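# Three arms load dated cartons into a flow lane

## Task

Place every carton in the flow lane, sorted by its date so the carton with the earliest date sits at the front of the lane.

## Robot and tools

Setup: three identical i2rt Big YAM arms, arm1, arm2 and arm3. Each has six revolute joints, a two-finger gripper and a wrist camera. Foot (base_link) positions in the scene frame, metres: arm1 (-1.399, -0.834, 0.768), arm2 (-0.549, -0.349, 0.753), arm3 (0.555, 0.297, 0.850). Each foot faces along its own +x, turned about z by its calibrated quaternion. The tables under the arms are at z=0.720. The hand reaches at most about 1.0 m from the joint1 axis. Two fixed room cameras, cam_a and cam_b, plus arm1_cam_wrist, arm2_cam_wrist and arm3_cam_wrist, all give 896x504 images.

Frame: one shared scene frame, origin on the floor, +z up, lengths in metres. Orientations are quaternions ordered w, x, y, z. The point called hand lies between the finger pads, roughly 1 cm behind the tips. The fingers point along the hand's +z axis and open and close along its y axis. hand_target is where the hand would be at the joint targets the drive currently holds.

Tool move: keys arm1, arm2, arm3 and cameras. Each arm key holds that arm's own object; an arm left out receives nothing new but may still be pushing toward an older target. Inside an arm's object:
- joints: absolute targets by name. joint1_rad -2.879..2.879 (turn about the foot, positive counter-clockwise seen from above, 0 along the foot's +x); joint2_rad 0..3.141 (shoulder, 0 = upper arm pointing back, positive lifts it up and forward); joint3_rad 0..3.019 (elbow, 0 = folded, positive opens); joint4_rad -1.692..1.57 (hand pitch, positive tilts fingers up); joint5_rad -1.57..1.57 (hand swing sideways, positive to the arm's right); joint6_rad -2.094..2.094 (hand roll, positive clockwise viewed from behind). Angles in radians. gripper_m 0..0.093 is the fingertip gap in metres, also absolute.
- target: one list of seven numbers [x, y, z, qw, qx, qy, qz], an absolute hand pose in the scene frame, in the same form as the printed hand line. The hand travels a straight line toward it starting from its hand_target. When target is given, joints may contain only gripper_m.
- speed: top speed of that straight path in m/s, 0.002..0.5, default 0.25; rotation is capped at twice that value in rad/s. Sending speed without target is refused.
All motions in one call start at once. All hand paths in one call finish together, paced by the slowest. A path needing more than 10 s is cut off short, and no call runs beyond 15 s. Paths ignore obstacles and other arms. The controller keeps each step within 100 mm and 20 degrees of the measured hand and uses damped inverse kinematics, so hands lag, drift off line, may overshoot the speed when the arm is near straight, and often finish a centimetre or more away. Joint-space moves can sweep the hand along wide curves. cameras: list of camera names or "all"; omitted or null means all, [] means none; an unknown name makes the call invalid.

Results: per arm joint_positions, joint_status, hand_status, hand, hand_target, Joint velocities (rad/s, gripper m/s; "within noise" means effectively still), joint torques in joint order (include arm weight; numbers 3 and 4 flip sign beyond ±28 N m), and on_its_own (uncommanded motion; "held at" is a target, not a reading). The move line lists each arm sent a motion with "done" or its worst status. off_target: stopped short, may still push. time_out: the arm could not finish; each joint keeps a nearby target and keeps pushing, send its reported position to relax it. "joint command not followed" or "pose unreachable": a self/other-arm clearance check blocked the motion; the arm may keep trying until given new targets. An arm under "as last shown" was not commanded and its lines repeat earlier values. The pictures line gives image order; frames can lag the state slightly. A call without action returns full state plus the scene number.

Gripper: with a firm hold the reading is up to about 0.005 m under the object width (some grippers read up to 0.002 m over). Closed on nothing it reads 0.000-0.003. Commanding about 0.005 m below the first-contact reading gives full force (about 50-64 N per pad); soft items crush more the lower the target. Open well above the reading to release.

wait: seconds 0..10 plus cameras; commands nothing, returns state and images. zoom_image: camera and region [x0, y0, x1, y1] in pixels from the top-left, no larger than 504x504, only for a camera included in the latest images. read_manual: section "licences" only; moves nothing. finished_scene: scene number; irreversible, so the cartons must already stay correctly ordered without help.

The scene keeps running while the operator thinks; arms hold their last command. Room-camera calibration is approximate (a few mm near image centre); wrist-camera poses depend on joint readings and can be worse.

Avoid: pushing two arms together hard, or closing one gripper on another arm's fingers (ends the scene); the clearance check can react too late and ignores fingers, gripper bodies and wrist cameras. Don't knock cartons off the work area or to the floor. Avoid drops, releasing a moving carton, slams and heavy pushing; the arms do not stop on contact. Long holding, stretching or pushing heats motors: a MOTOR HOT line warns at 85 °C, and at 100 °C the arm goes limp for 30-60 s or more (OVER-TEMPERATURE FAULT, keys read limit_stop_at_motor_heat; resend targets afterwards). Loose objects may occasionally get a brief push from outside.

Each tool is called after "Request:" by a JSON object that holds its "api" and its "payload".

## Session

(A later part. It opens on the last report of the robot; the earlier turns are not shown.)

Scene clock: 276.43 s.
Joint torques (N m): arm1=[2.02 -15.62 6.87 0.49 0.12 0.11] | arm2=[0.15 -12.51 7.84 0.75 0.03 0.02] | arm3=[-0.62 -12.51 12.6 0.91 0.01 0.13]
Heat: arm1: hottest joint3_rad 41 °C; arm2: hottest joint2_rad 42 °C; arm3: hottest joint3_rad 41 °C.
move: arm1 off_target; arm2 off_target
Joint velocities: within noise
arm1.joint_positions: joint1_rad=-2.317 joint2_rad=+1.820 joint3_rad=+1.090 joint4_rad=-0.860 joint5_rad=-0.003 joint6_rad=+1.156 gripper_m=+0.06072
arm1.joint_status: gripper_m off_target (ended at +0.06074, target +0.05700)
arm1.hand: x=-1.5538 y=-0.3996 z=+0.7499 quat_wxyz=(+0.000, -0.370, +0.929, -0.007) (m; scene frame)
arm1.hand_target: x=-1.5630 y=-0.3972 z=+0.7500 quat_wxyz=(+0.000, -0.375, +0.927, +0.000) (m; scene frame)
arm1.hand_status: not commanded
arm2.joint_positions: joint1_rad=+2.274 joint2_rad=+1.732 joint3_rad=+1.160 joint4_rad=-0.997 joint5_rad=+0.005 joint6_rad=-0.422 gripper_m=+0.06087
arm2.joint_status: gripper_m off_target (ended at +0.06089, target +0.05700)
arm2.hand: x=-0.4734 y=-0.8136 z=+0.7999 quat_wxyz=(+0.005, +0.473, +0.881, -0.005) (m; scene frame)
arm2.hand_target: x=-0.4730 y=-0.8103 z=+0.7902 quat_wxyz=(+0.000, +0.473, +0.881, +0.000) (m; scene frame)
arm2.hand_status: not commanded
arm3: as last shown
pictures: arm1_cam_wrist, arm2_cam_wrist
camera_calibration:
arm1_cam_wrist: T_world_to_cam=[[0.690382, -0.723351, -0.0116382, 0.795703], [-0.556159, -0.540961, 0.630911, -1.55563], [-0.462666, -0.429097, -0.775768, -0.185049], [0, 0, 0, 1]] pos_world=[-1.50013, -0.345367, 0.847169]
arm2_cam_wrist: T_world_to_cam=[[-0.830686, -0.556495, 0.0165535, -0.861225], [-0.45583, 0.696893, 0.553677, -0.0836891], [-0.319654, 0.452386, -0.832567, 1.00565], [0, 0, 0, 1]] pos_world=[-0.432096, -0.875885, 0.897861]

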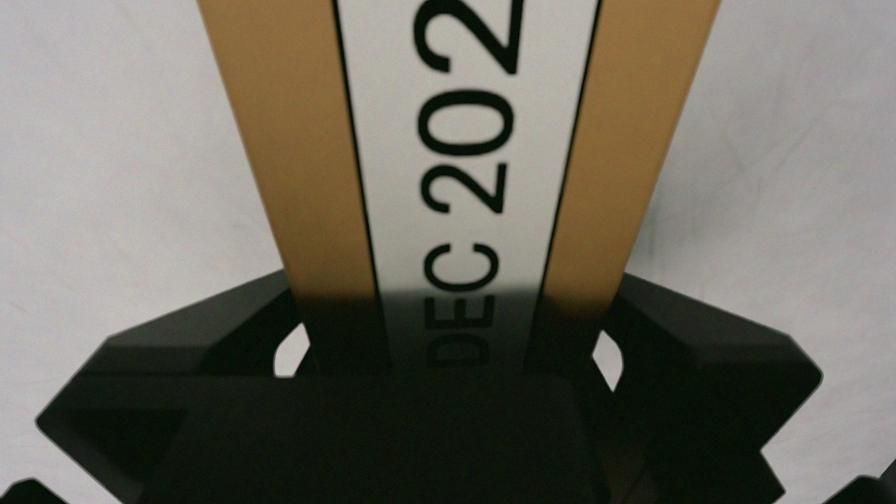

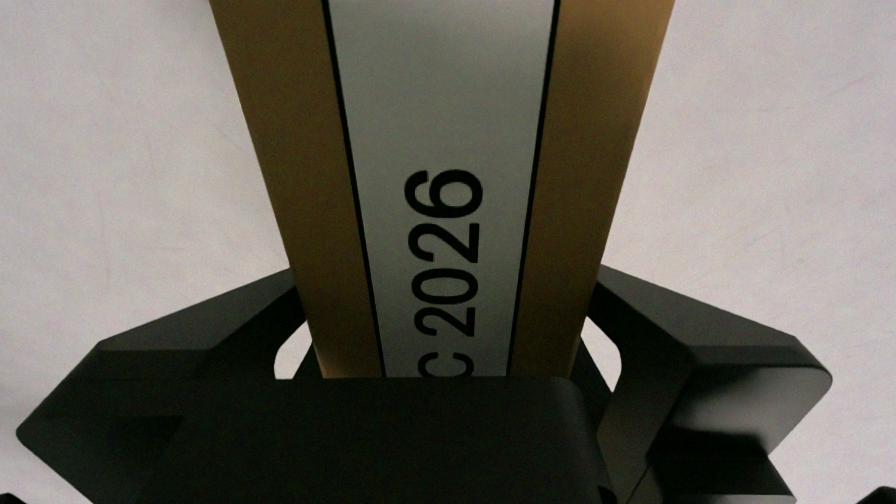

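Request:
{"api": "move", "payload": {"arm1": {"target": [-1.563, -0.397, 0.95, 0, -0.3746, 0.9272, 0], "joints": {"gripper_m": 0.053}, "speed": 0.2}, "arm2": {"target": [-0.473, -0.8105, 0.92, 0, 0.4733, 0.8809, 0], "joints": {"gripper_m": 0.053}, "speed": 0.2}}}

Scene clock: 302.37 s.
Joint torques (N m): arm1=[1.85 -16.21 13.18 -0.34 0.19 0.1] | arm2=[0.32 -13.39 14.68 -0.28 -0.02 0.04] | arm3=[-0.56 -12.63 12.62 0.92 0.02 0.13]
Heat: arm1: hottest joint3_rad 40 °C; arm2: hottest joint2_rad 43 °C; arm3: hottest joint3_rad 41 °C.
move: arm1 off_target; arm2 off_target
Joint velocities: within noise
arm1.joint_positions: joint1_rad=-2.317 joint2_rad=+1.599 joint3_rad=+1.302 joint4_rad=-1.347 joint5_rad=-0.005 joint6_rad=+1.156 gripper_m=+0.06068
arm1.joint_status: gripper_m off_target (ended at +0.06069, target +0.05300)
arm1.hand: x=-1.5499 y=-0.4135 z=+0.9196 quat_wxyz=(-0.002, -0.370, +0.929, -0.035) (m; scene frame)
arm1.hand_target: x=-1.5625 y=-0.3987 z=+0.9501 quat_wxyz=(+0.000, -0.375, +0.927, +0.000) (m; scene frame)
arm1.hand_status: off_target (0.037 m and 4.0 deg from the pose sent, 0.200 m and 1.0 deg at the start)
arm2.joint_positions: joint1_rad=+2.274 joint2_rad=+1.611 joint3_rad=+1.272 joint4_rad=-1.309 joint5_rad=+0.006 joint6_rad=-0.422 gripper_m=+0.06086
arm2.joint_status: gripper_m off_target (ended at +0.06086, target +0.05300)
arm2.hand: x=-0.4784 y=-0.7880 z=+0.8932 quat_wxyz=(-0.019, +0.472, +0.881, +0.026) (m; scene frame)
arm2.hand_target: x=-0.4732 y=-0.8087 z=+0.9203 quat_wxyz=(+0.000, +0.473, +0.881, +0.000) (m; scene frame)
arm2.hand_status: off_target (0.035 m and 3.7 deg from the pose sent, 0.120 m and 0.8 deg at the start)
arm3: as last shown
pictures: arm1_cam_wrist, arm2_cam_wrist, arm3_cam_wrist, cam_a, cam_b
camera_calibration:
arm1_cam_wrist: T_world_to_cam=[[0.689873, -0.722927, 0.0381002, 0.738552], [-0.567114, -0.506974, 0.649122, -1.68773], [-0.449952, -0.469419, -0.75973, -0.069324], [0, 0, 0, 1]] pos_world=[-1.49784, -0.354258, 1.01474]
arm2_cam_wrist: T_world_to_cam=[[-0.830313, -0.557094, -0.0150435, -0.824752], [-0.448349, 0.651716, 0.611759, -0.239411], [-0.331003, 0.514696, -0.790901, 1.07653], [0, 0, 0, 1]] pos_world=[-0.435808, -0.857522, 0.985482]
arm3_cam_wrist: T_world_to_cam=[[-0.546672, 0.837313, -0.00751119, 0.0665055], [0.834048, 0.545292, 0.0837917, -0.294364], [0.0742557, 0.0395419, -0.996455, 1.39198], [0, 0, 0, 1]] pos_world=[0.178508, 0.0497867, 1.41221]

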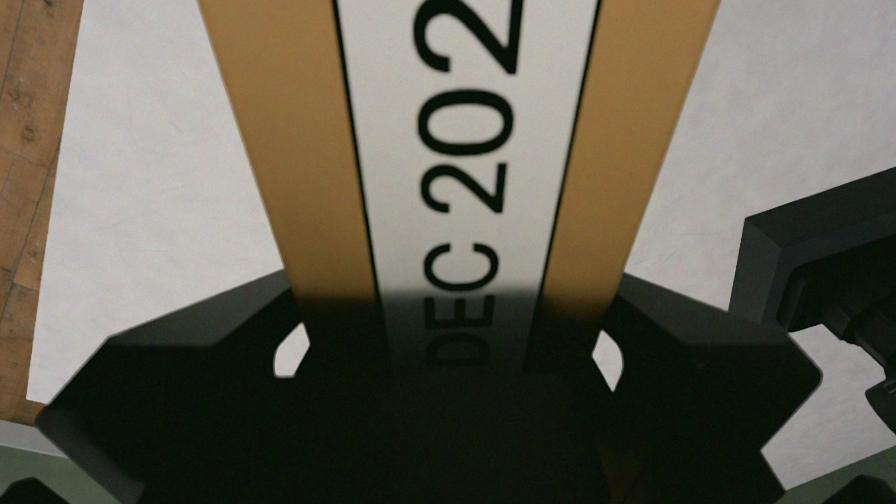

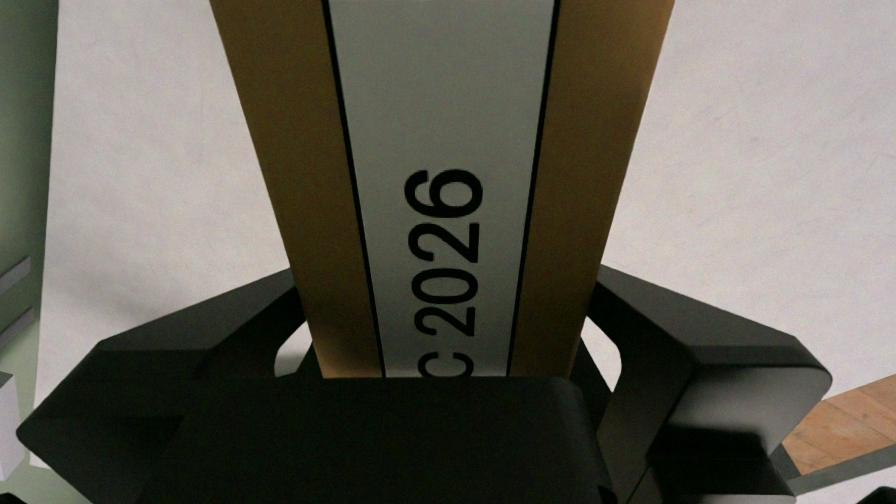

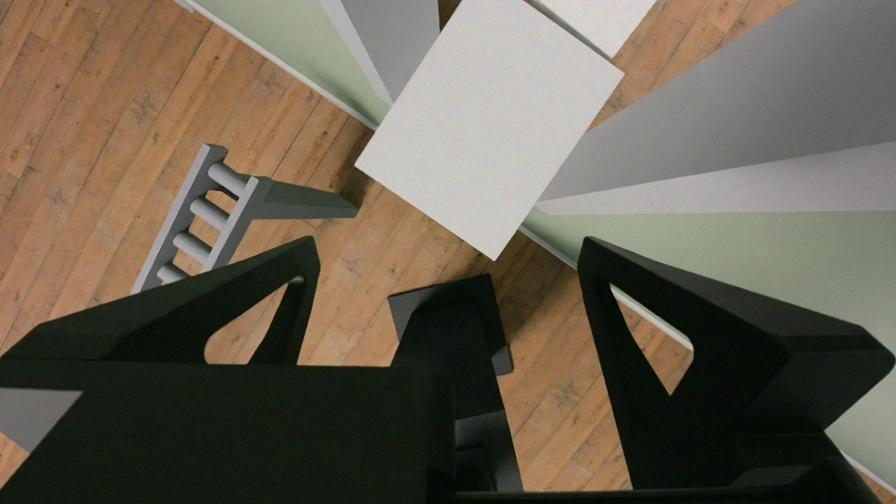

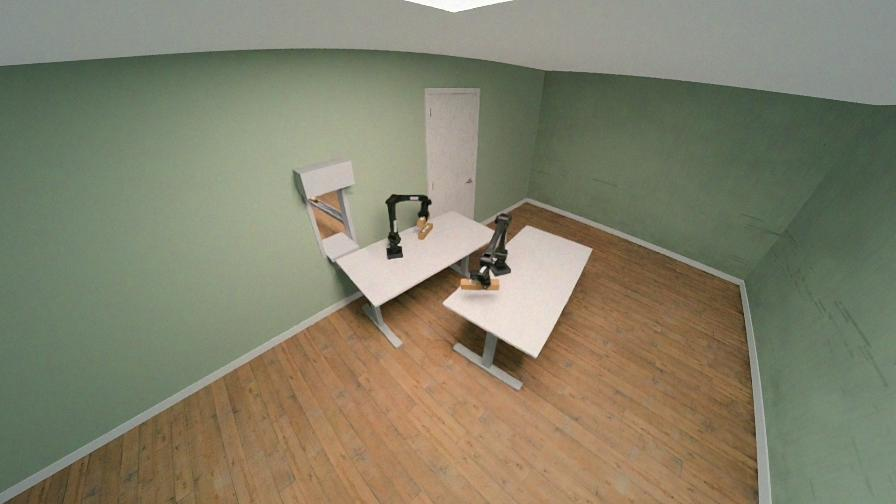

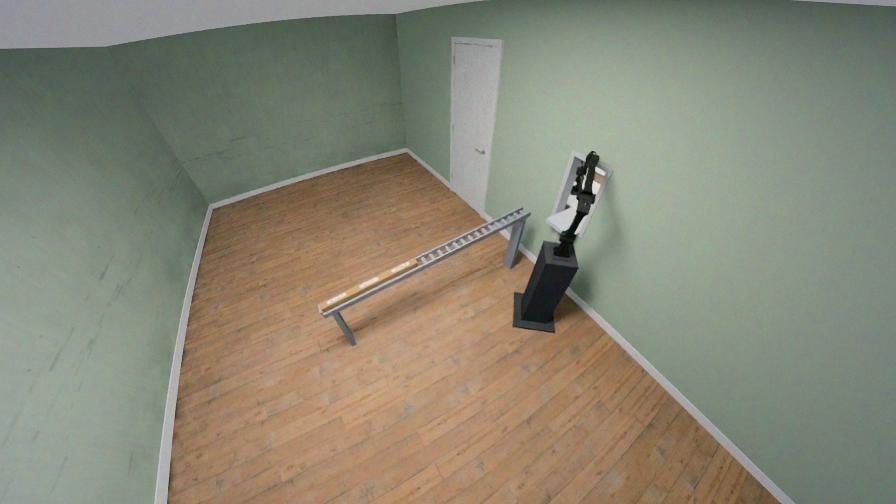

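Request:
{"api": "move", "payload": {"arm1": {"joints": {"joint1_rad": -1.0}}, "arm2": {"joints": {"joint1_rad": 1.8}}, "cameras": ["arm2_cam_wrist", "cam_a"]}}

Scene clock: 309.87 s.
Joint torques (N m): arm1=[1.73 -16.38 12.12 -0.35 0.34 0.09] | arm2=[0.56 -13.39 14.68 -0.25 -0.13 0.03] | arm3=[-0.5 -12.81 12.57 0.94 0.03 0.13]
Heat: arm1: hottest joint3_rad 42 °C; arm2: hottest joint2_rad 43 °C; arm3: hottest joint3_rad 41 °C.
move: arm1 done; arm2 done
Joint velocities: within noise
arm1.joint_positions: joint1_rad=-1.009 joint2_rad=+1.599 joint3_rad=+1.315 joint4_rad=-1.348 joint5_rad=-0.008 joint6_rad=+1.156 gripper_m=+0.06068
arm1.joint_status: all done
arm1.hand: x=-1.8496 y=-0.8721 z=+0.9212 quat_wxyz=(+0.017, -0.858, +0.512, -0.027) (m; scene frame)
arm1.hand_target: x=-1.8629 y=-0.8768 z=+0.9468 quat_wxyz=(+0.002, -0.860, +0.510, -0.003) (m; scene frame)
arm1.hand_status: not commanded
arm2.joint_positions: joint1_rad=+1.792 joint2_rad=+1.611 joint3_rad=+1.272 joint4_rad=-1.310 joint5_rad=+0.009 joint6_rad=-0.421 gripper_m=+0.06086
arm2.joint_status: all done
arm2.hand: x=-0.6915 y=-0.7706 z=+0.8910 quat_wxyz=(-0.012, +0.669, +0.742, +0.032) (m; scene frame)
arm2.hand_target: x=-0.6946 y=-0.7922 z=+0.9181 quat_wxyz=(+0.002, +0.669, +0.743, +0.003) (m; scene frame)
arm2.hand_status: not commanded
arm3: as last shown
pictures: arm2_cam_wrist, cam_a
camera_calibration:
arm2_cam_wrist: T_world_to_cam=[[-0.993971, -0.107964, -0.019125, -0.755435], [-0.0968483, 0.782735, 0.614774, -0.00351003], [-0.0514034, 0.612919, -0.788472, 1.26215], [0, 0, 0, 1]] pos_world=[-0.686341, -0.85241, 0.982882]

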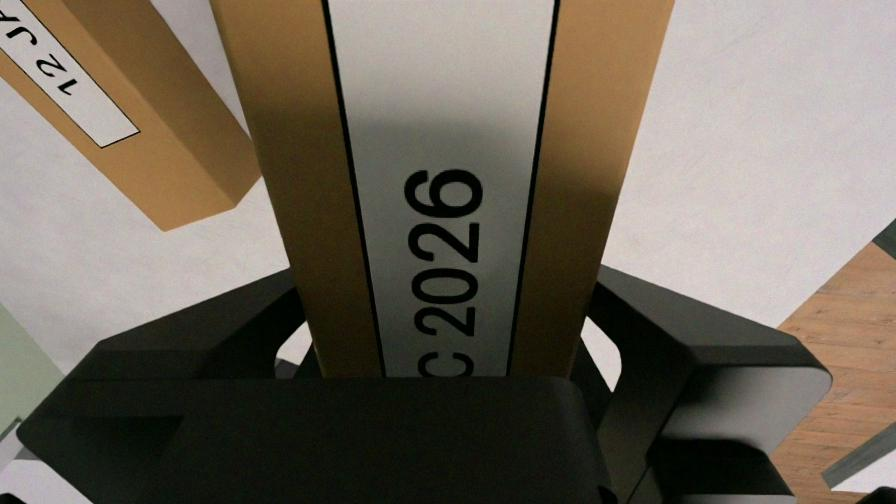

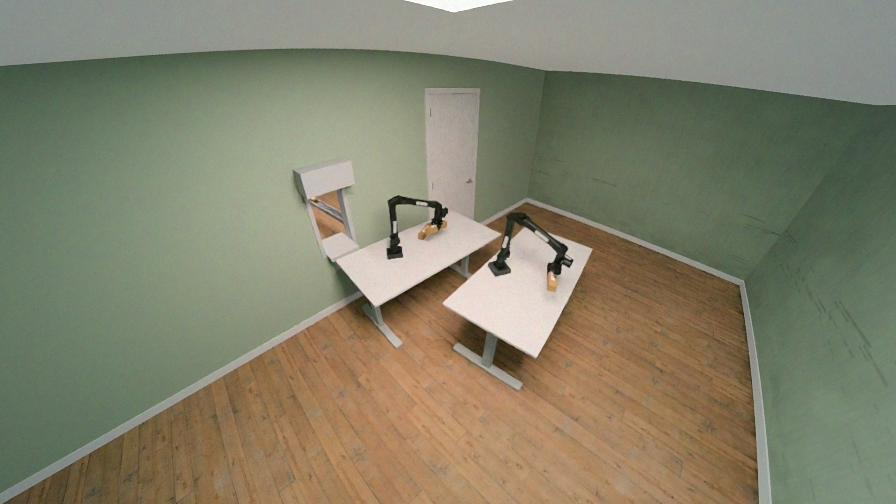

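Request:
{"api": "zoom_image", "payload": {"camera": "arm2_cam_wrist", "region": [0, 0, 300, 240]}}

Scaled by 1.680 from the camera's 896x504 image, which has a finer 1280x720 frame.

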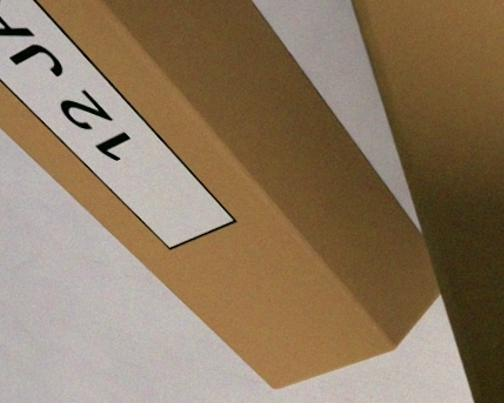

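Request:
{"api": "move", "payload": {"arm1": {"joints": {"joint1_rad": 0.4}}, "arm2": {"target": [-0.698, -0.810, 0.785, 0.0132, 0.6687, 0.7426, -0.0294], "speed": 0.2}, "cameras": ["arm2_cam_wrist", "cam_a"]}}

Scene clock: 323.97 s.
Joint torques (N m): arm1=[0.79 -16.56 12.08 -0.36 0.34 0.1] | arm2=[0.73 -14.45 8.59 0.87 0.02 0.07] | arm3=[-0.5 -12.81 12.55 0.92 0.03 0.12]
Heat: arm1: hottest joint3_rad 42 °C; arm2: hottest joint3_rad 44 °C; arm3: hottest joint3_rad 41 °C.
move: arm1 done; arm2 done
Joint velocities: within noise
arm1.joint_positions: joint1_rad=+0.392 joint2_rad=+1.599 joint3_rad=+1.315 joint4_rad=-1.348 joint5_rad=-0.008 joint6_rad=+1.156 gripper_m=+0.06068
arm1.joint_status: all done
arm1.hand: x=-1.4384 y=-1.2852 z=+0.9199 quat_wxyz=(+0.031, -0.986, -0.162, -0.013) (m; scene frame)
arm1.hand_target: x=-1.4364 y=-1.2992 z=+0.9455 quat_wxyz=(+0.004, -0.986, -0.164, -0.004) (m; scene frame)
arm1.hand_status: not commanded
arm2.joint_positions: joint1_rad=+1.792 joint2_rad=+1.755 joint3_rad=+1.145 joint4_rad=-0.920 joint5_rad=+0.011 joint6_rad=-0.421 gripper_m=+0.06086
arm2.joint_status: not commanded
arm2.hand: x=-0.7016 y=-0.8048 z=+0.7826 quat_wxyz=(+0.011, +0.670, +0.742, -0.022) (m; scene frame)
arm2.hand_target: x=-0.6980 y=-0.8099 z=+0.7850 quat_wxyz=(+0.013, +0.669, +0.743, -0.029) (m; scene frame)
arm2.hand_status: done (0.007 m and 0.9 deg from the pose sent, 0.113 m and 7.7 deg at the start)
arm3: as last shown
pictures: arm2_cam_wrist, cam_a
camera_calibration:
arm2_cam_wrist: T_world_to_cam=[[-0.9939, -0.105796, 0.031146, -0.808807], [-0.0735527, 0.846311, 0.527587, 0.224593], [-0.0821758, 0.522078, -0.84893, 1.14975], [0, 0, 0, 1]] pos_world=[-0.692873, -0.875902, 0.882754]

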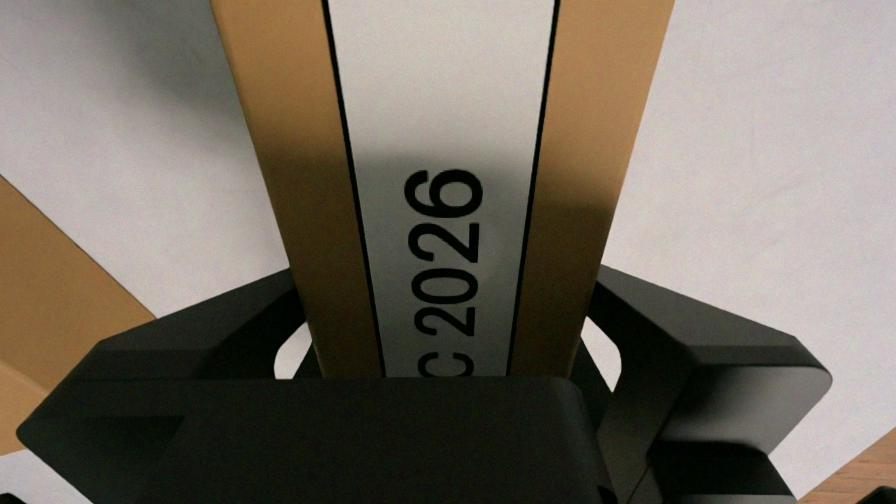

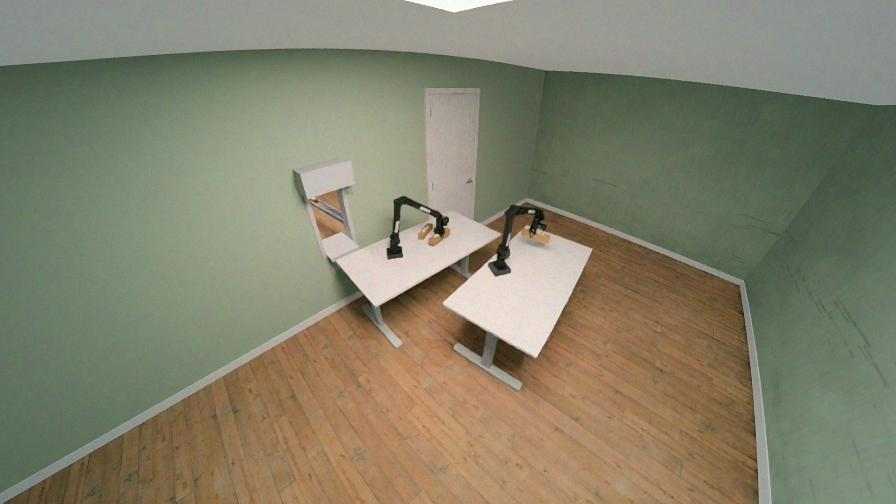

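Request:
{"api": "zoom_image", "payload": {"camera": "cam_a", "region": [380, 190, 480, 270]}}

Scaled by 5.040 from the camera's 896x504 image, which has a finer 1280x720 frame.

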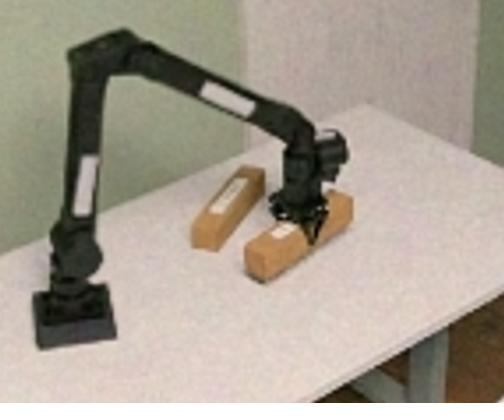

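Request:
{"api": "move", "payload": {"arm1": {"joints": {"joint1_rad": 1.5}}, "arm2": {"target": [-0.698, -0.810, 0.752, 0.0036, 0.669, 0.743, -0.008], "speed": 0.15}, "cameras": ["arm2_cam_wrist", "cam_a"]}}

Request:
{"api": "zoom_image", "payload": {"camera": "cam_a", "region": [380, 190, 480, 270]}}

Scene clock: 336.23 s.
Joint torques (N m): arm1=[1.96 -16.56 12.05 -0.36 0.3 0.1] | arm2=[0.73 -14.56 8.55 0.68 0.01 0.06] | arm3=[-0.44 -12.57 12.6 0.96 0.02 0.13]
Heat: arm1: hottest joint3_rad 42 °C; arm2: hottest joint3_rad 45 °C; arm3: hottest joint3_rad 41 °C.
move: arm1 done; arm2 done
Joint velocities: within noise
arm1.joint_positions: joint1_rad=+1.491 joint2_rad=+1.599 joint3_rad=+1.315 joint4_rad=-1.348 joint5_rad=-0.008 joint6_rad=+1.156 gripper_m=+0.06068
arm1.joint_status: all done
arm1.hand: x=-1.0157 y=-1.0748 z=+0.9220 quat_wxyz=(+0.031, -0.757, -0.653, +0.003) (m; scene frame)
arm1.hand_target: x=-1.0022 y=-1.0789 z=+0.9477 quat_wxyz=(+0.004, -0.755, -0.655, -0.004) (m; scene frame)
arm1.hand_status: not commanded
arm2.joint_positions: joint1_rad=+1.792 joint2_rad=+1.828 joint3_rad=+1.145 joint4_rad=-0.896 joint5_rad=+0.011 joint6_rad=-0.421 gripper_m=+0.06086
arm2.joint_status: not commanded
arm2.hand: x=-0.7004 y=-0.8024 z=+0.7494 quat_wxyz=(+0.001, +0.670, +0.743, +0.000) (m; scene frame)
arm2.hand_target: x=-0.6979 y=-0.8098 z=+0.7520 quat_wxyz=(+0.004, +0.669, +0.743, -0.008) (m; scene frame)
arm2.hand_status: done (0.008 m and 1.0 deg from the pose sent, 0.031 m and 1.8 deg at the start)
arm3: as last shown
pictures: arm2_cam_wrist, cam_a
camera_calibration:
arm2_cam_wrist: T_world_to_cam=[[-0.99416, -0.107337, 0.0111772, -0.792821], [-0.0823038, 0.821114, 0.564799, 0.185914], [-0.0698016, 0.56058, -0.825153, 1.14222], [0, 0, 0, 1]] pos_world=[-0.69316, -0.878063, 0.846365]

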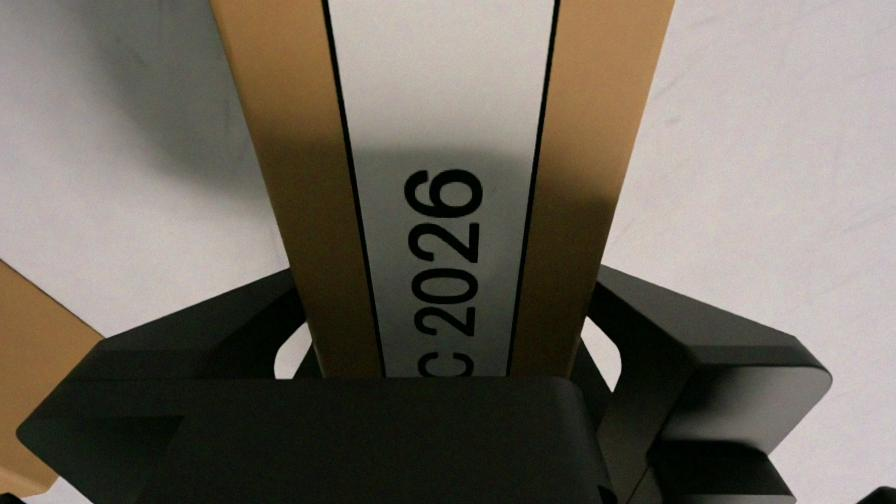

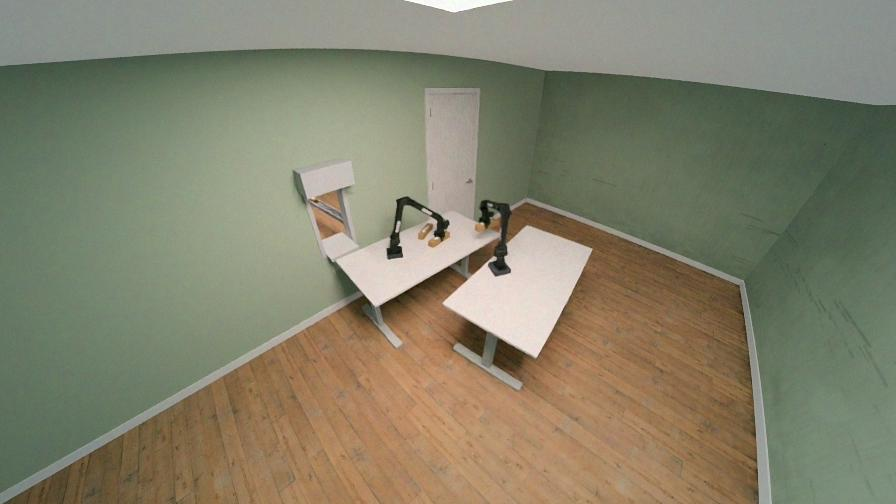

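Scaled by 5.040 from the camera's 896x504 image, which has a finer 1280x720 frame.

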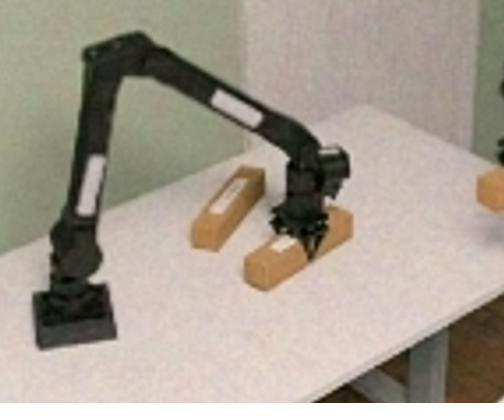

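Request:
{"api": "move", "payload": {"arm2": {"target": [-0.698, -0.810, 0.738, 0.0036, 0.669, 0.743, -0.008], "speed": 0.1}, "cameras": []}}

Scene clock: 340.67 s.
Joint torques (N m): arm1=[1.44 -16.5 12.07 -0.36 0.3 0.1] | arm2=[0.73 -13.98 7.69 0.83 0 0.07] | arm3=[-0.73 -12.69 12.63 0.92 0.03 0.13]
Heat: arm1: hottest joint3_rad 43 °C; arm2: hottest joint3_rad 45 °C; arm3: hottest joint3_rad 41 °C.
move: arm2 done
Joint velocities: within noise
arm1: as last shown
arm2.joint_positions: joint1_rad=+1.792 joint2_rad=+1.842 joint3_rad=+1.145 joint4_rad=-0.864 joint5_rad=+0.011 joint6_rad=-0.421 gripper_m=+0.06086
arm2.joint_status: not commanded
arm2.hand: x=-0.7023 y=-0.8080 z=+0.7428 quat_wxyz=(+0.004, +0.670, +0.742, -0.008) (m; scene frame)
arm2.hand_target: x=-0.6980 y=-0.8098 z=+0.7380 quat_wxyz=(+0.004, +0.669, +0.743, -0.008) (m; scene frame)
arm2.hand_status: done (0.007 m and 0.1 deg from the pose sent, 0.014 m and 1.0 deg at the start)
arm3.joint_positions: joint1_rad=-0.252 joint2_rad=+1.212 joint3_rad=+1.588 joint4_rad=-1.391 joint5_rad=+0.000 joint6_rad=-0.007 gripper_m=+0.09399
arm3.joint_status: not commanded
arm3.hand: x=+0.1887 y=+0.0564 z=+1.2898 quat_wxyz=(-0.078, -0.920, -0.280, +0.262) (m; scene frame)
arm3.hand_target: x=+0.1906 y=+0.0620 z=+1.2991 quat_wxyz=(-0.080, -0.920, -0.273, +0.269) (m; scene frame)
arm3.hand_status: not commanded
pictures: none
No camera images: "cameras" was empty.

Request:
{"api": "move", "payload": {"arm2": {"joints": {"gripper_m": 0.093}}, "cameras": ["arm2_cam_wrist"]}}

Scene clock: 343.70 s.
Joint torques (N m): arm1=[1.49 -16.56 12.05 -0.36 0.3 0.1] | arm2=[0.67 -13.86 7.5 0.76 0 0.06] | arm3=[-0.62 -12.51 12.59 0.92 0.02 0.13]
Heat: arm1: hottest joint3_rad 43 °C; arm2: hottest joint3_rad 45 °C; arm3: hottest joint3_rad 41 °C.
move: arm2 done
Joint velocities: within noise
arm1, arm3: as last shown
arm2.joint_positions: joint1_rad=+1.792 joint2_rad=+1.842 joint3_rad=+1.145 joint4_rad=-0.862 joint5_rad=+0.011 joint6_rad=-0.421 gripper_m=+0.09284
arm2.joint_status: all done
arm2.hand: x=-0.7024 y=-0.8084 z=+0.7428 quat_wxyz=(+0.005, +0.670, +0.742, -0.008) (m; scene frame)
arm2.hand_target: x=-0.6980 y=-0.8099 z=+0.7380 quat_wxyz=(+0.004, +0.669, +0.743, -0.008) (m; scene frame)
arm2.hand_status: not commanded
pictures: arm2_cam_wrist
camera_calibration:
arm2_cam_wrist: T_world_to_cam=[[-0.99409, -0.106824, 0.0193386, -0.800874], [-0.0786092, 0.831173, 0.550429, 0.21579], [-0.0748727, 0.545656, -0.834658, 1.13142], [0, 0, 0, 1]] pos_world=[-0.694465, -0.882278, 0.841061]

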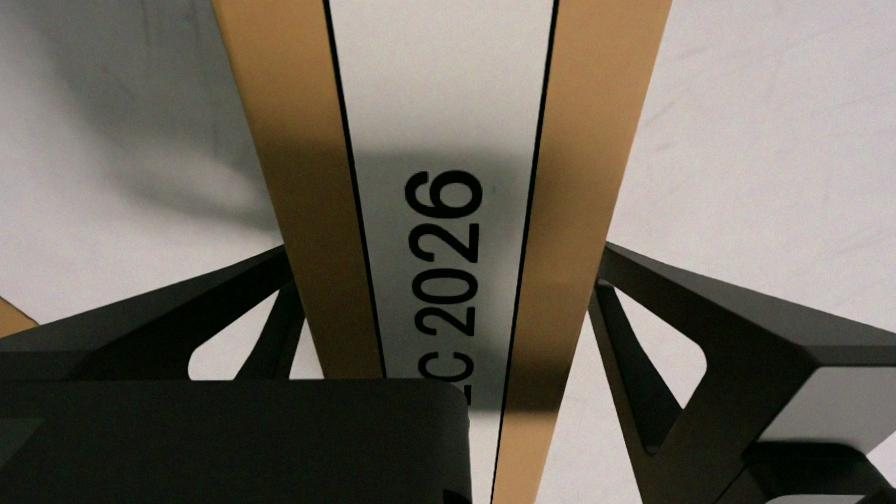

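Request:
{"api": "move", "payload": {"arm2": {"target": [-0.698, -0.800, 0.92, 0.0, 0.669, 0.743, 0.0], "speed": 0.3}, "cameras": []}}

Request:
{"api": "move", "payload": {"arm1": {"joints": {"joint1_rad": 2.53, "joint6_rad": 0.0}}, "arm2": {"joints": {"joint1_rad": 2.28, "joint2_rad": 1.45, "joint3_rad": 1.5, "joint4_rad": -1.55, "joint6_rad": 0.0}}, "cameras": ["arm1_cam_wrist", "arm2_cam_wrist", "cam_a"]}}

Scene clock: 354.60 s.
Joint torques (N m): arm1=[1.44 -16.56 12.05 -0.36 0.3 0.1] | arm2=[0.56 -11.22 13.48 -0.27 -0.01 0.05] | arm3=[-0.44 -12.75 12.62 0.91 0.04 0.12]
Heat: arm1: hottest joint3_rad 43 °C; arm2: hottest joint3_rad 45 °C; arm3: hottest joint3_rad 42 °C.
move: arm2 off_target
Joint velocities: within noise
arm1, arm3: as last shown
arm2.joint_positions: joint1_rad=+1.792 joint2_rad=+1.599 joint3_rad=+1.315 joint4_rad=-1.314 joint5_rad=+0.011 joint6_rad=-0.421 gripper_m=+0.09294
arm2.joint_status: not commanded
arm2.hand: x=-0.6965 y=-0.7838 z=+0.9111 quat_wxyz=(-0.003, +0.670, +0.743, +0.009) (m; scene frame)
arm2.hand_target: x=-0.6978 y=-0.7994 z=+0.9200 quat_wxyz=(+0.000, +0.669, +0.743, +0.000) (m; scene frame)
arm2.hand_status: off_target (0.019 m and 1.1 deg from the pose sent, 0.177 m and 1.1 deg at the start)
pictures: none
No camera images: "cameras" was empty.

Scene clock: 356.43 s.
Joint torques (N m): arm1=[1.9 -16.44 12.15 -0.25 0.07 -0.05] | arm2=[0.09 -9.82 12.63 0.08 0.04 0.09] | arm3=[-0.62 -12.86 12.56 0.95 0.03 0.14]
Heat: arm1: hottest joint3_rad 43 °C; arm2: hottest joint3_rad 45 °C; arm3: hottest joint3_rad 42 °C.
move: arm1 done; arm2 done
Joint velocities: within noise
arm1.joint_positions: joint1_rad=+2.520 joint2_rad=+1.599 joint3_rad=+1.315 joint4_rad=-1.349 joint5_rad=-0.005 joint6_rad=+0.008 gripper_m=+0.06068
arm1.joint_status: all done
arm1.hand: x=-0.9959 y=-0.6306 z=+0.9245 quat_wxyz=(+0.029, +0.228, -0.973, +0.003) (m; scene frame)
arm1.hand_target: x=-0.9856 y=-0.6204 z=+0.9502 quat_wxyz=(+0.001, +0.237, -0.972, -0.004) (m; scene frame)
arm1.hand_status: not commanded
arm2.joint_positions: joint1_rad=+2.278 joint2_rad=+1.438 joint3_rad=+1.470 joint4_rad=-1.541 joint5_rad=+0.011 joint6_rad=-0.011 gripper_m=+0.09294
arm2.joint_status: all done
arm2.hand: x=-0.4808 y=-0.7759 z=+1.0406 quat_wxyz=(+0.027, +0.641, +0.767, -0.026) (m; scene frame)
arm2.hand_target: x=-0.4791 y=-0.7824 z=+1.0474 quat_wxyz=(+0.031, +0.644, +0.764, -0.029) (m; scene frame)
arm2.hand_status: not commanded
arm3: as last shown
pictures: arm1_cam_wrist, arm2_cam_wrist, cam_a
camera_calibration:
arm1_cam_wrist: T_world_to_cam=[[0.446384, -0.894224, -0.0332326, -0.0853076], [-0.653558, -0.351164, 0.670482, -1.49436], [-0.611231, -0.277573, -0.741181, 0.0249889], [0, 0, 0, 1]] pos_world=[-0.923299, -0.594114, 1.01763]
arm2_cam_wrist: T_world_to_cam=[[-0.983318, -0.181028, 0.0177479, -0.633628], [-0.147816, 0.852132, 0.502018, 0.0756401], [-0.106003, 0.491019, -0.864675, 1.35272], [0, 0, 0, 1]] pos_world=[-0.468486, -0.84337, 1.14293]

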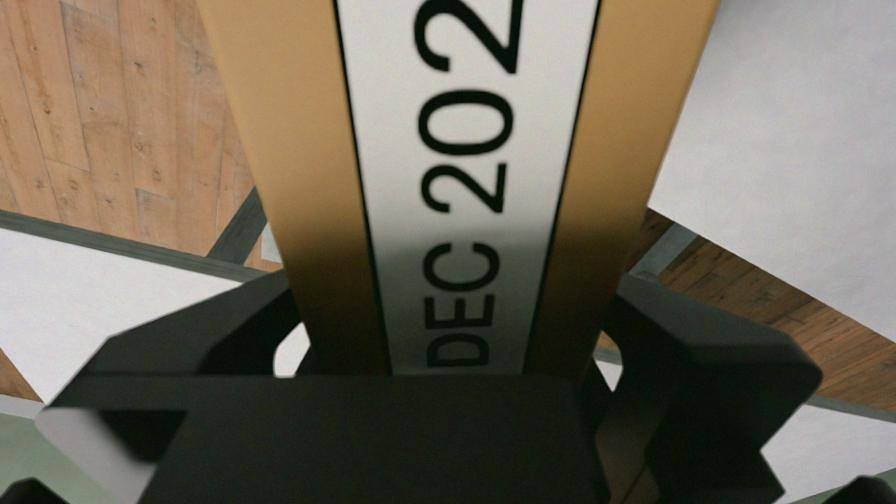

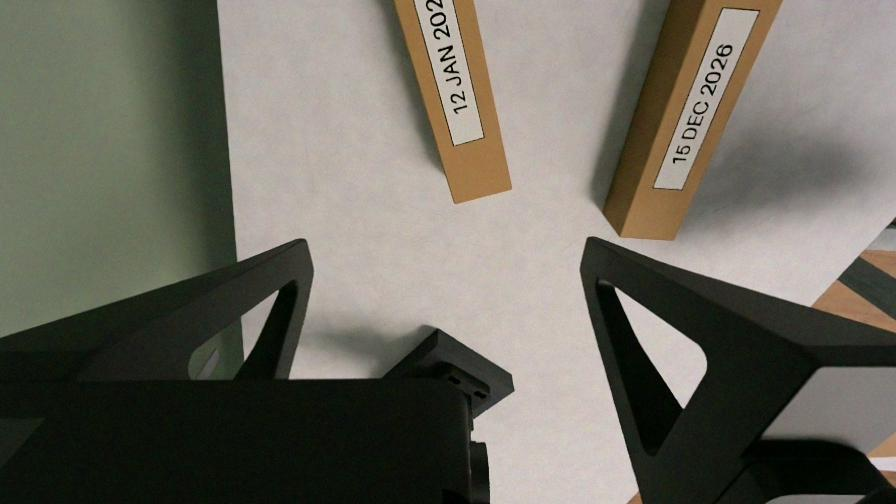

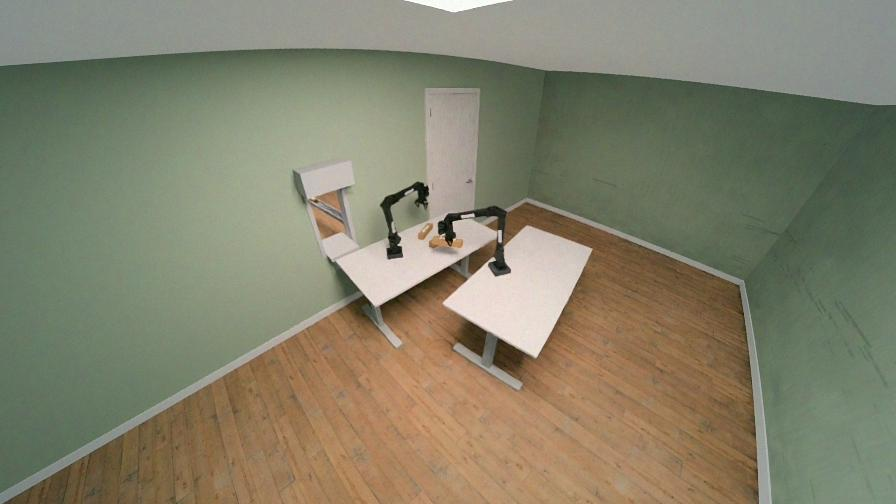

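Request:
{"api": "move", "payload": {"arm1": {"target": [-0.840, -0.540, 0.80, 0.0, 0.237, -0.972, 0.0], "speed": 0.2}, "cameras": ["arm1_cam_wrist", "cam_a"]}}

Request:
{"api": "zoom_image", "payload": {"camera": "cam_a", "region": [380, 190, 540, 290]}}

Scene clock: 373.80 s.
Joint torques (N m): arm1=[2.37 -22.53 12.42 0.01 0.05 0.04] | arm2=[0.09 -9.76 12.62 0.08 0.04 0.09] | arm3=[-0.67 -12.75 12.59 0.88 0.03 0.13]
Heat: arm1: hottest joint3_rad 44 °C; arm2: hottest joint3_rad 46 °C; arm3: hottest joint3_rad 42 °C.
move: arm1 off_target
Joint velocities: within noise
arm1.joint_positions: joint1_rad=+2.521 joint2_rad=+2.121 joint3_rad=+1.671 joint4_rad=-1.192 joint5_rad=+0.003 joint6_rad=+0.008 gripper_m=+0.06043
arm1.joint_status: not commanded
arm1.hand: x=-0.8591 y=-0.5619 z=+0.7765 quat_wxyz=(+0.032, +0.228, -0.973, +0.008) (m; scene frame)
arm1.hand_target: x=-0.8418 y=-0.5406 z=+0.8008 quat_wxyz=(+0.000, +0.237, -0.972, +0.000) (m; scene frame)
arm1.hand_status: off_target (0.037 m and 3.9 deg from the pose sent, 0.219 m and 3.5 deg at the start)
arm2.joint_positions: joint1_rad=+2.278 joint2_rad=+1.438 joint3_rad=+1.470 joint4_rad=-1.542 joint5_rad=+0.011 joint6_rad=-0.011 gripper_m=+0.09294
arm2.joint_status: not commanded
arm2.hand: x=-0.4808 y=-0.7758 z=+1.0406 quat_wxyz=(+0.027, +0.641, +0.767, -0.026) (m; scene frame)
arm2.hand_target: x=-0.4791 y=-0.7823 z=+1.0474 quat_wxyz=(+0.031, +0.644, +0.764, -0.029) (m; scene frame)
arm2.hand_status: not commanded
arm3: as last shown
pictures: arm1_cam_wrist, cam_a
camera_calibration:
arm1_cam_wrist: T_world_to_cam=[[0.447122, -0.89413, -0.0247777, -0.095747], [-0.650537, -0.344073, 0.677064, -1.28017], [-0.613908, -0.286611, -0.735507, 0.00617391], [0, 0, 0, 1]] pos_world=[-0.786198, -0.524313, 0.868927]

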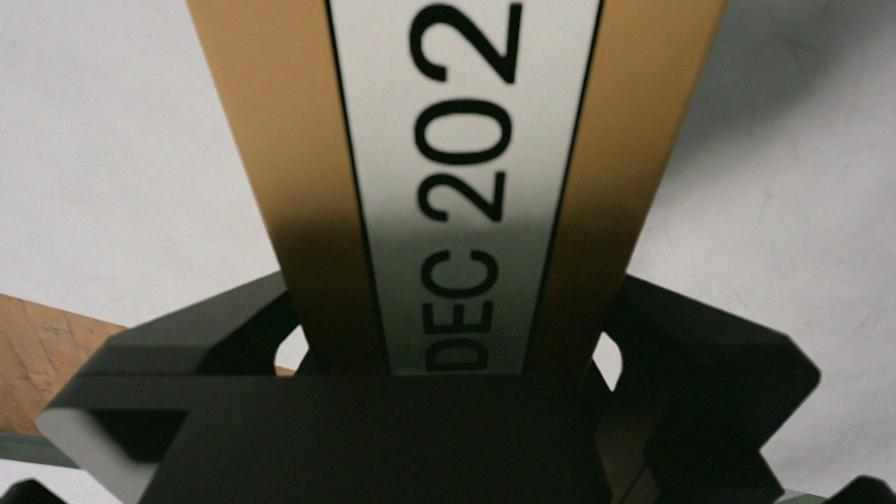

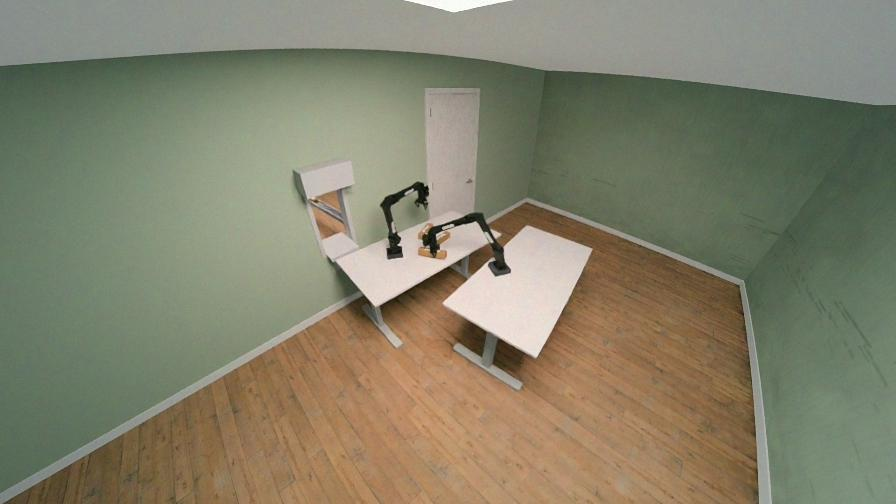

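Scaled by 3.150 from the camera's 896x504 image, which has a finer 1280x720 frame.

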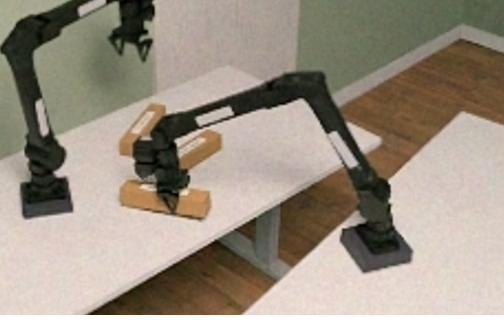

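Request:
{"api": "move", "payload": {"arm1": {"target": [-0.838, -0.540, 0.770, -0.02, 0.237, -0.971, -0.005], "speed": 0.15}, "cameras": []}}

Scene clock: 384.07 s.
Joint torques (N m): arm1=[2.14 -23.3 8.55 0.58 0.06 0.01] | arm2=[0.09 -9.82 12.63 0.06 0.04 0.09] | arm3=[-0.67 -12.63 12.62 0.91 0.03 0.13]
Heat: arm1: hottest joint3_rad 46 °C; arm2: hottest joint3_rad 47 °C; arm3: hottest joint3_rad 42 °C.
move: arm1 off_target
Joint velocities: within noise
arm1.joint_positions: joint1_rad=+2.521 joint2_rad=+2.141 joint3_rad=+1.663 joint4_rad=-1.088 joint5_rad=+0.004 joint6_rad=+0.008 gripper_m=+0.06043
arm1.joint_status: not commanded
arm1.hand: x=-0.8417 y=-0.5530 z=+0.7611 quat_wxyz=(-0.004, +0.228, -0.974, -0.001) (m; scene frame)
arm1.hand_target: x=-0.8382 y=-0.5401 z=+0.7702 quat_wxyz=(-0.020, +0.237, -0.971, -0.005) (m; scene frame)
arm1.hand_status: off_target (0.016 m and 2.1 deg from the pose sent, 0.031 m and 6.3 deg at the start)
arm2, arm3: as last shown
pictures: none
No camera images: "cameras" was empty.

Request:
{"api": "move", "payload": {"arm1": {"target": [-0.838, -0.540, 0.745, -0.018, 0.237, -0.971, -0.005], "speed": 0.1}, "cameras": []}}

Scene clock: 386.43 s.
Joint torques (N m): arm1=[2.08 -20.54 7.88 1.74 -0.03 0] | arm2=[0.09 -9.76 12.63 0.08 0.04 0.09] | arm3=[-0.5 -12.57 12.62 0.91 0.03 0.13]
Heat: arm1: hottest joint3_rad 46 °C; arm2: hottest joint3_rad 47 °C; arm3: hottest joint3_rad 42 °C.
move: arm1 off_target
Joint velocities: within noise
arm1.joint_positions: joint1_rad=+2.521 joint2_rad=+2.141 joint3_rad=+1.656 joint4_rad=-1.077 joint5_rad=+0.005 joint6_rad=+0.008 gripper_m=+0.06040
arm1.joint_status: not commanded
arm1.hand: x=-0.8420 y=-0.5530 z=+0.7588 quat_wxyz=(-0.006, +0.229, -0.973, -0.001) (m; scene frame)
arm1.hand_target: x=-0.8387 y=-0.5402 z=+0.7455 quat_wxyz=(-0.018, +0.237, -0.971, -0.005) (m; scene frame)
arm1.hand_status: off_target (0.019 m and 1.7 deg from the pose sent, 0.021 m and 1.9 deg at the start)
arm2, arm3: as last shown
arm2.hand_target: x=-0.4791 y=-0.7823 z=+1.0474 quat_wxyz=(+0.030, +0.644, +0.764, -0.029) (m; scene frame)
pictures: none
No camera images: "cameras" was empty.

Request:
{"api": "move", "payload": {"arm1": {"joints": {"gripper_m": 0.093}}, "cameras": ["arm1_cam_wrist"]}}

Scene clock: 390.23 s.
Joint torques (N m): arm1=[2.08 -21.07 7.86 0.61 0 0] | arm2=[0.09 -9.76 12.62 0.08 0.04 0.09] | arm3=[-0.56 -12.63 12.63 0.91 0.03 0.12]
Heat: arm1: hottest joint3_rad 45 °C; arm2: hottest joint3_rad 47 °C; arm3: hottest joint3_rad 42 °C.
move: arm1 done
Joint velocities: within noise
arm1.joint_positions: joint1_rad=+2.522 joint2_rad=+2.149 joint3_rad=+1.656 joint4_rad=-1.043 joint5_rad=+0.004 joint6_rad=+0.008 gripper_m=+0.09283
arm1.joint_status: all done
arm1.hand: x=-0.8356 y=-0.5495 z=+0.7544 quat_wxyz=(-0.019, +0.229, -0.973, -0.004) (m; scene frame)
arm1.hand_target: x=-0.8386 y=-0.5404 z=+0.7454 quat_wxyz=(-0.018, +0.237, -0.971, -0.005) (m; scene frame)
arm1.hand_status: not commanded
arm2, arm3: as last shown
pictures: arm1_cam_wrist
camera_calibration:
arm1_cam_wrist: T_world_to_cam=[[0.449437, -0.892976, -0.0245104, -0.0933143], [-0.710752, -0.374075, 0.595735, -1.25107], [-0.541146, -0.250325, -0.802807, 0.139421], [0, 0, 0, 1]] pos_world=[-0.771816, -0.516422, 0.85495]

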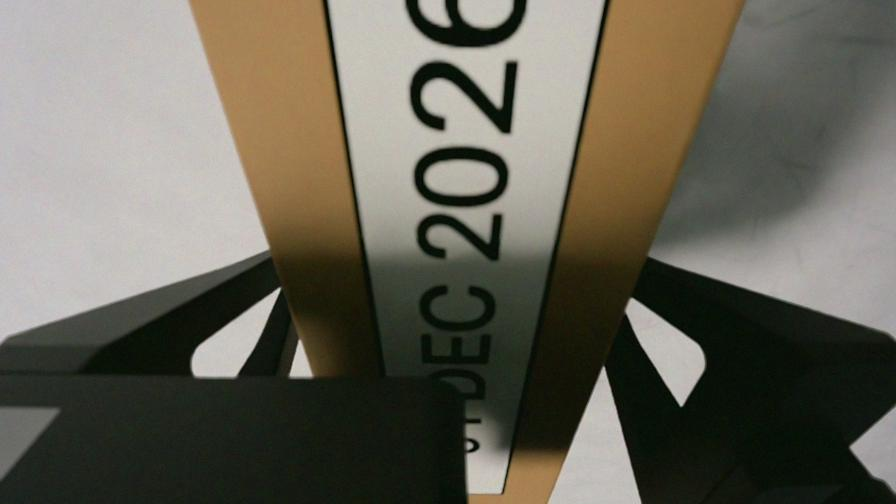

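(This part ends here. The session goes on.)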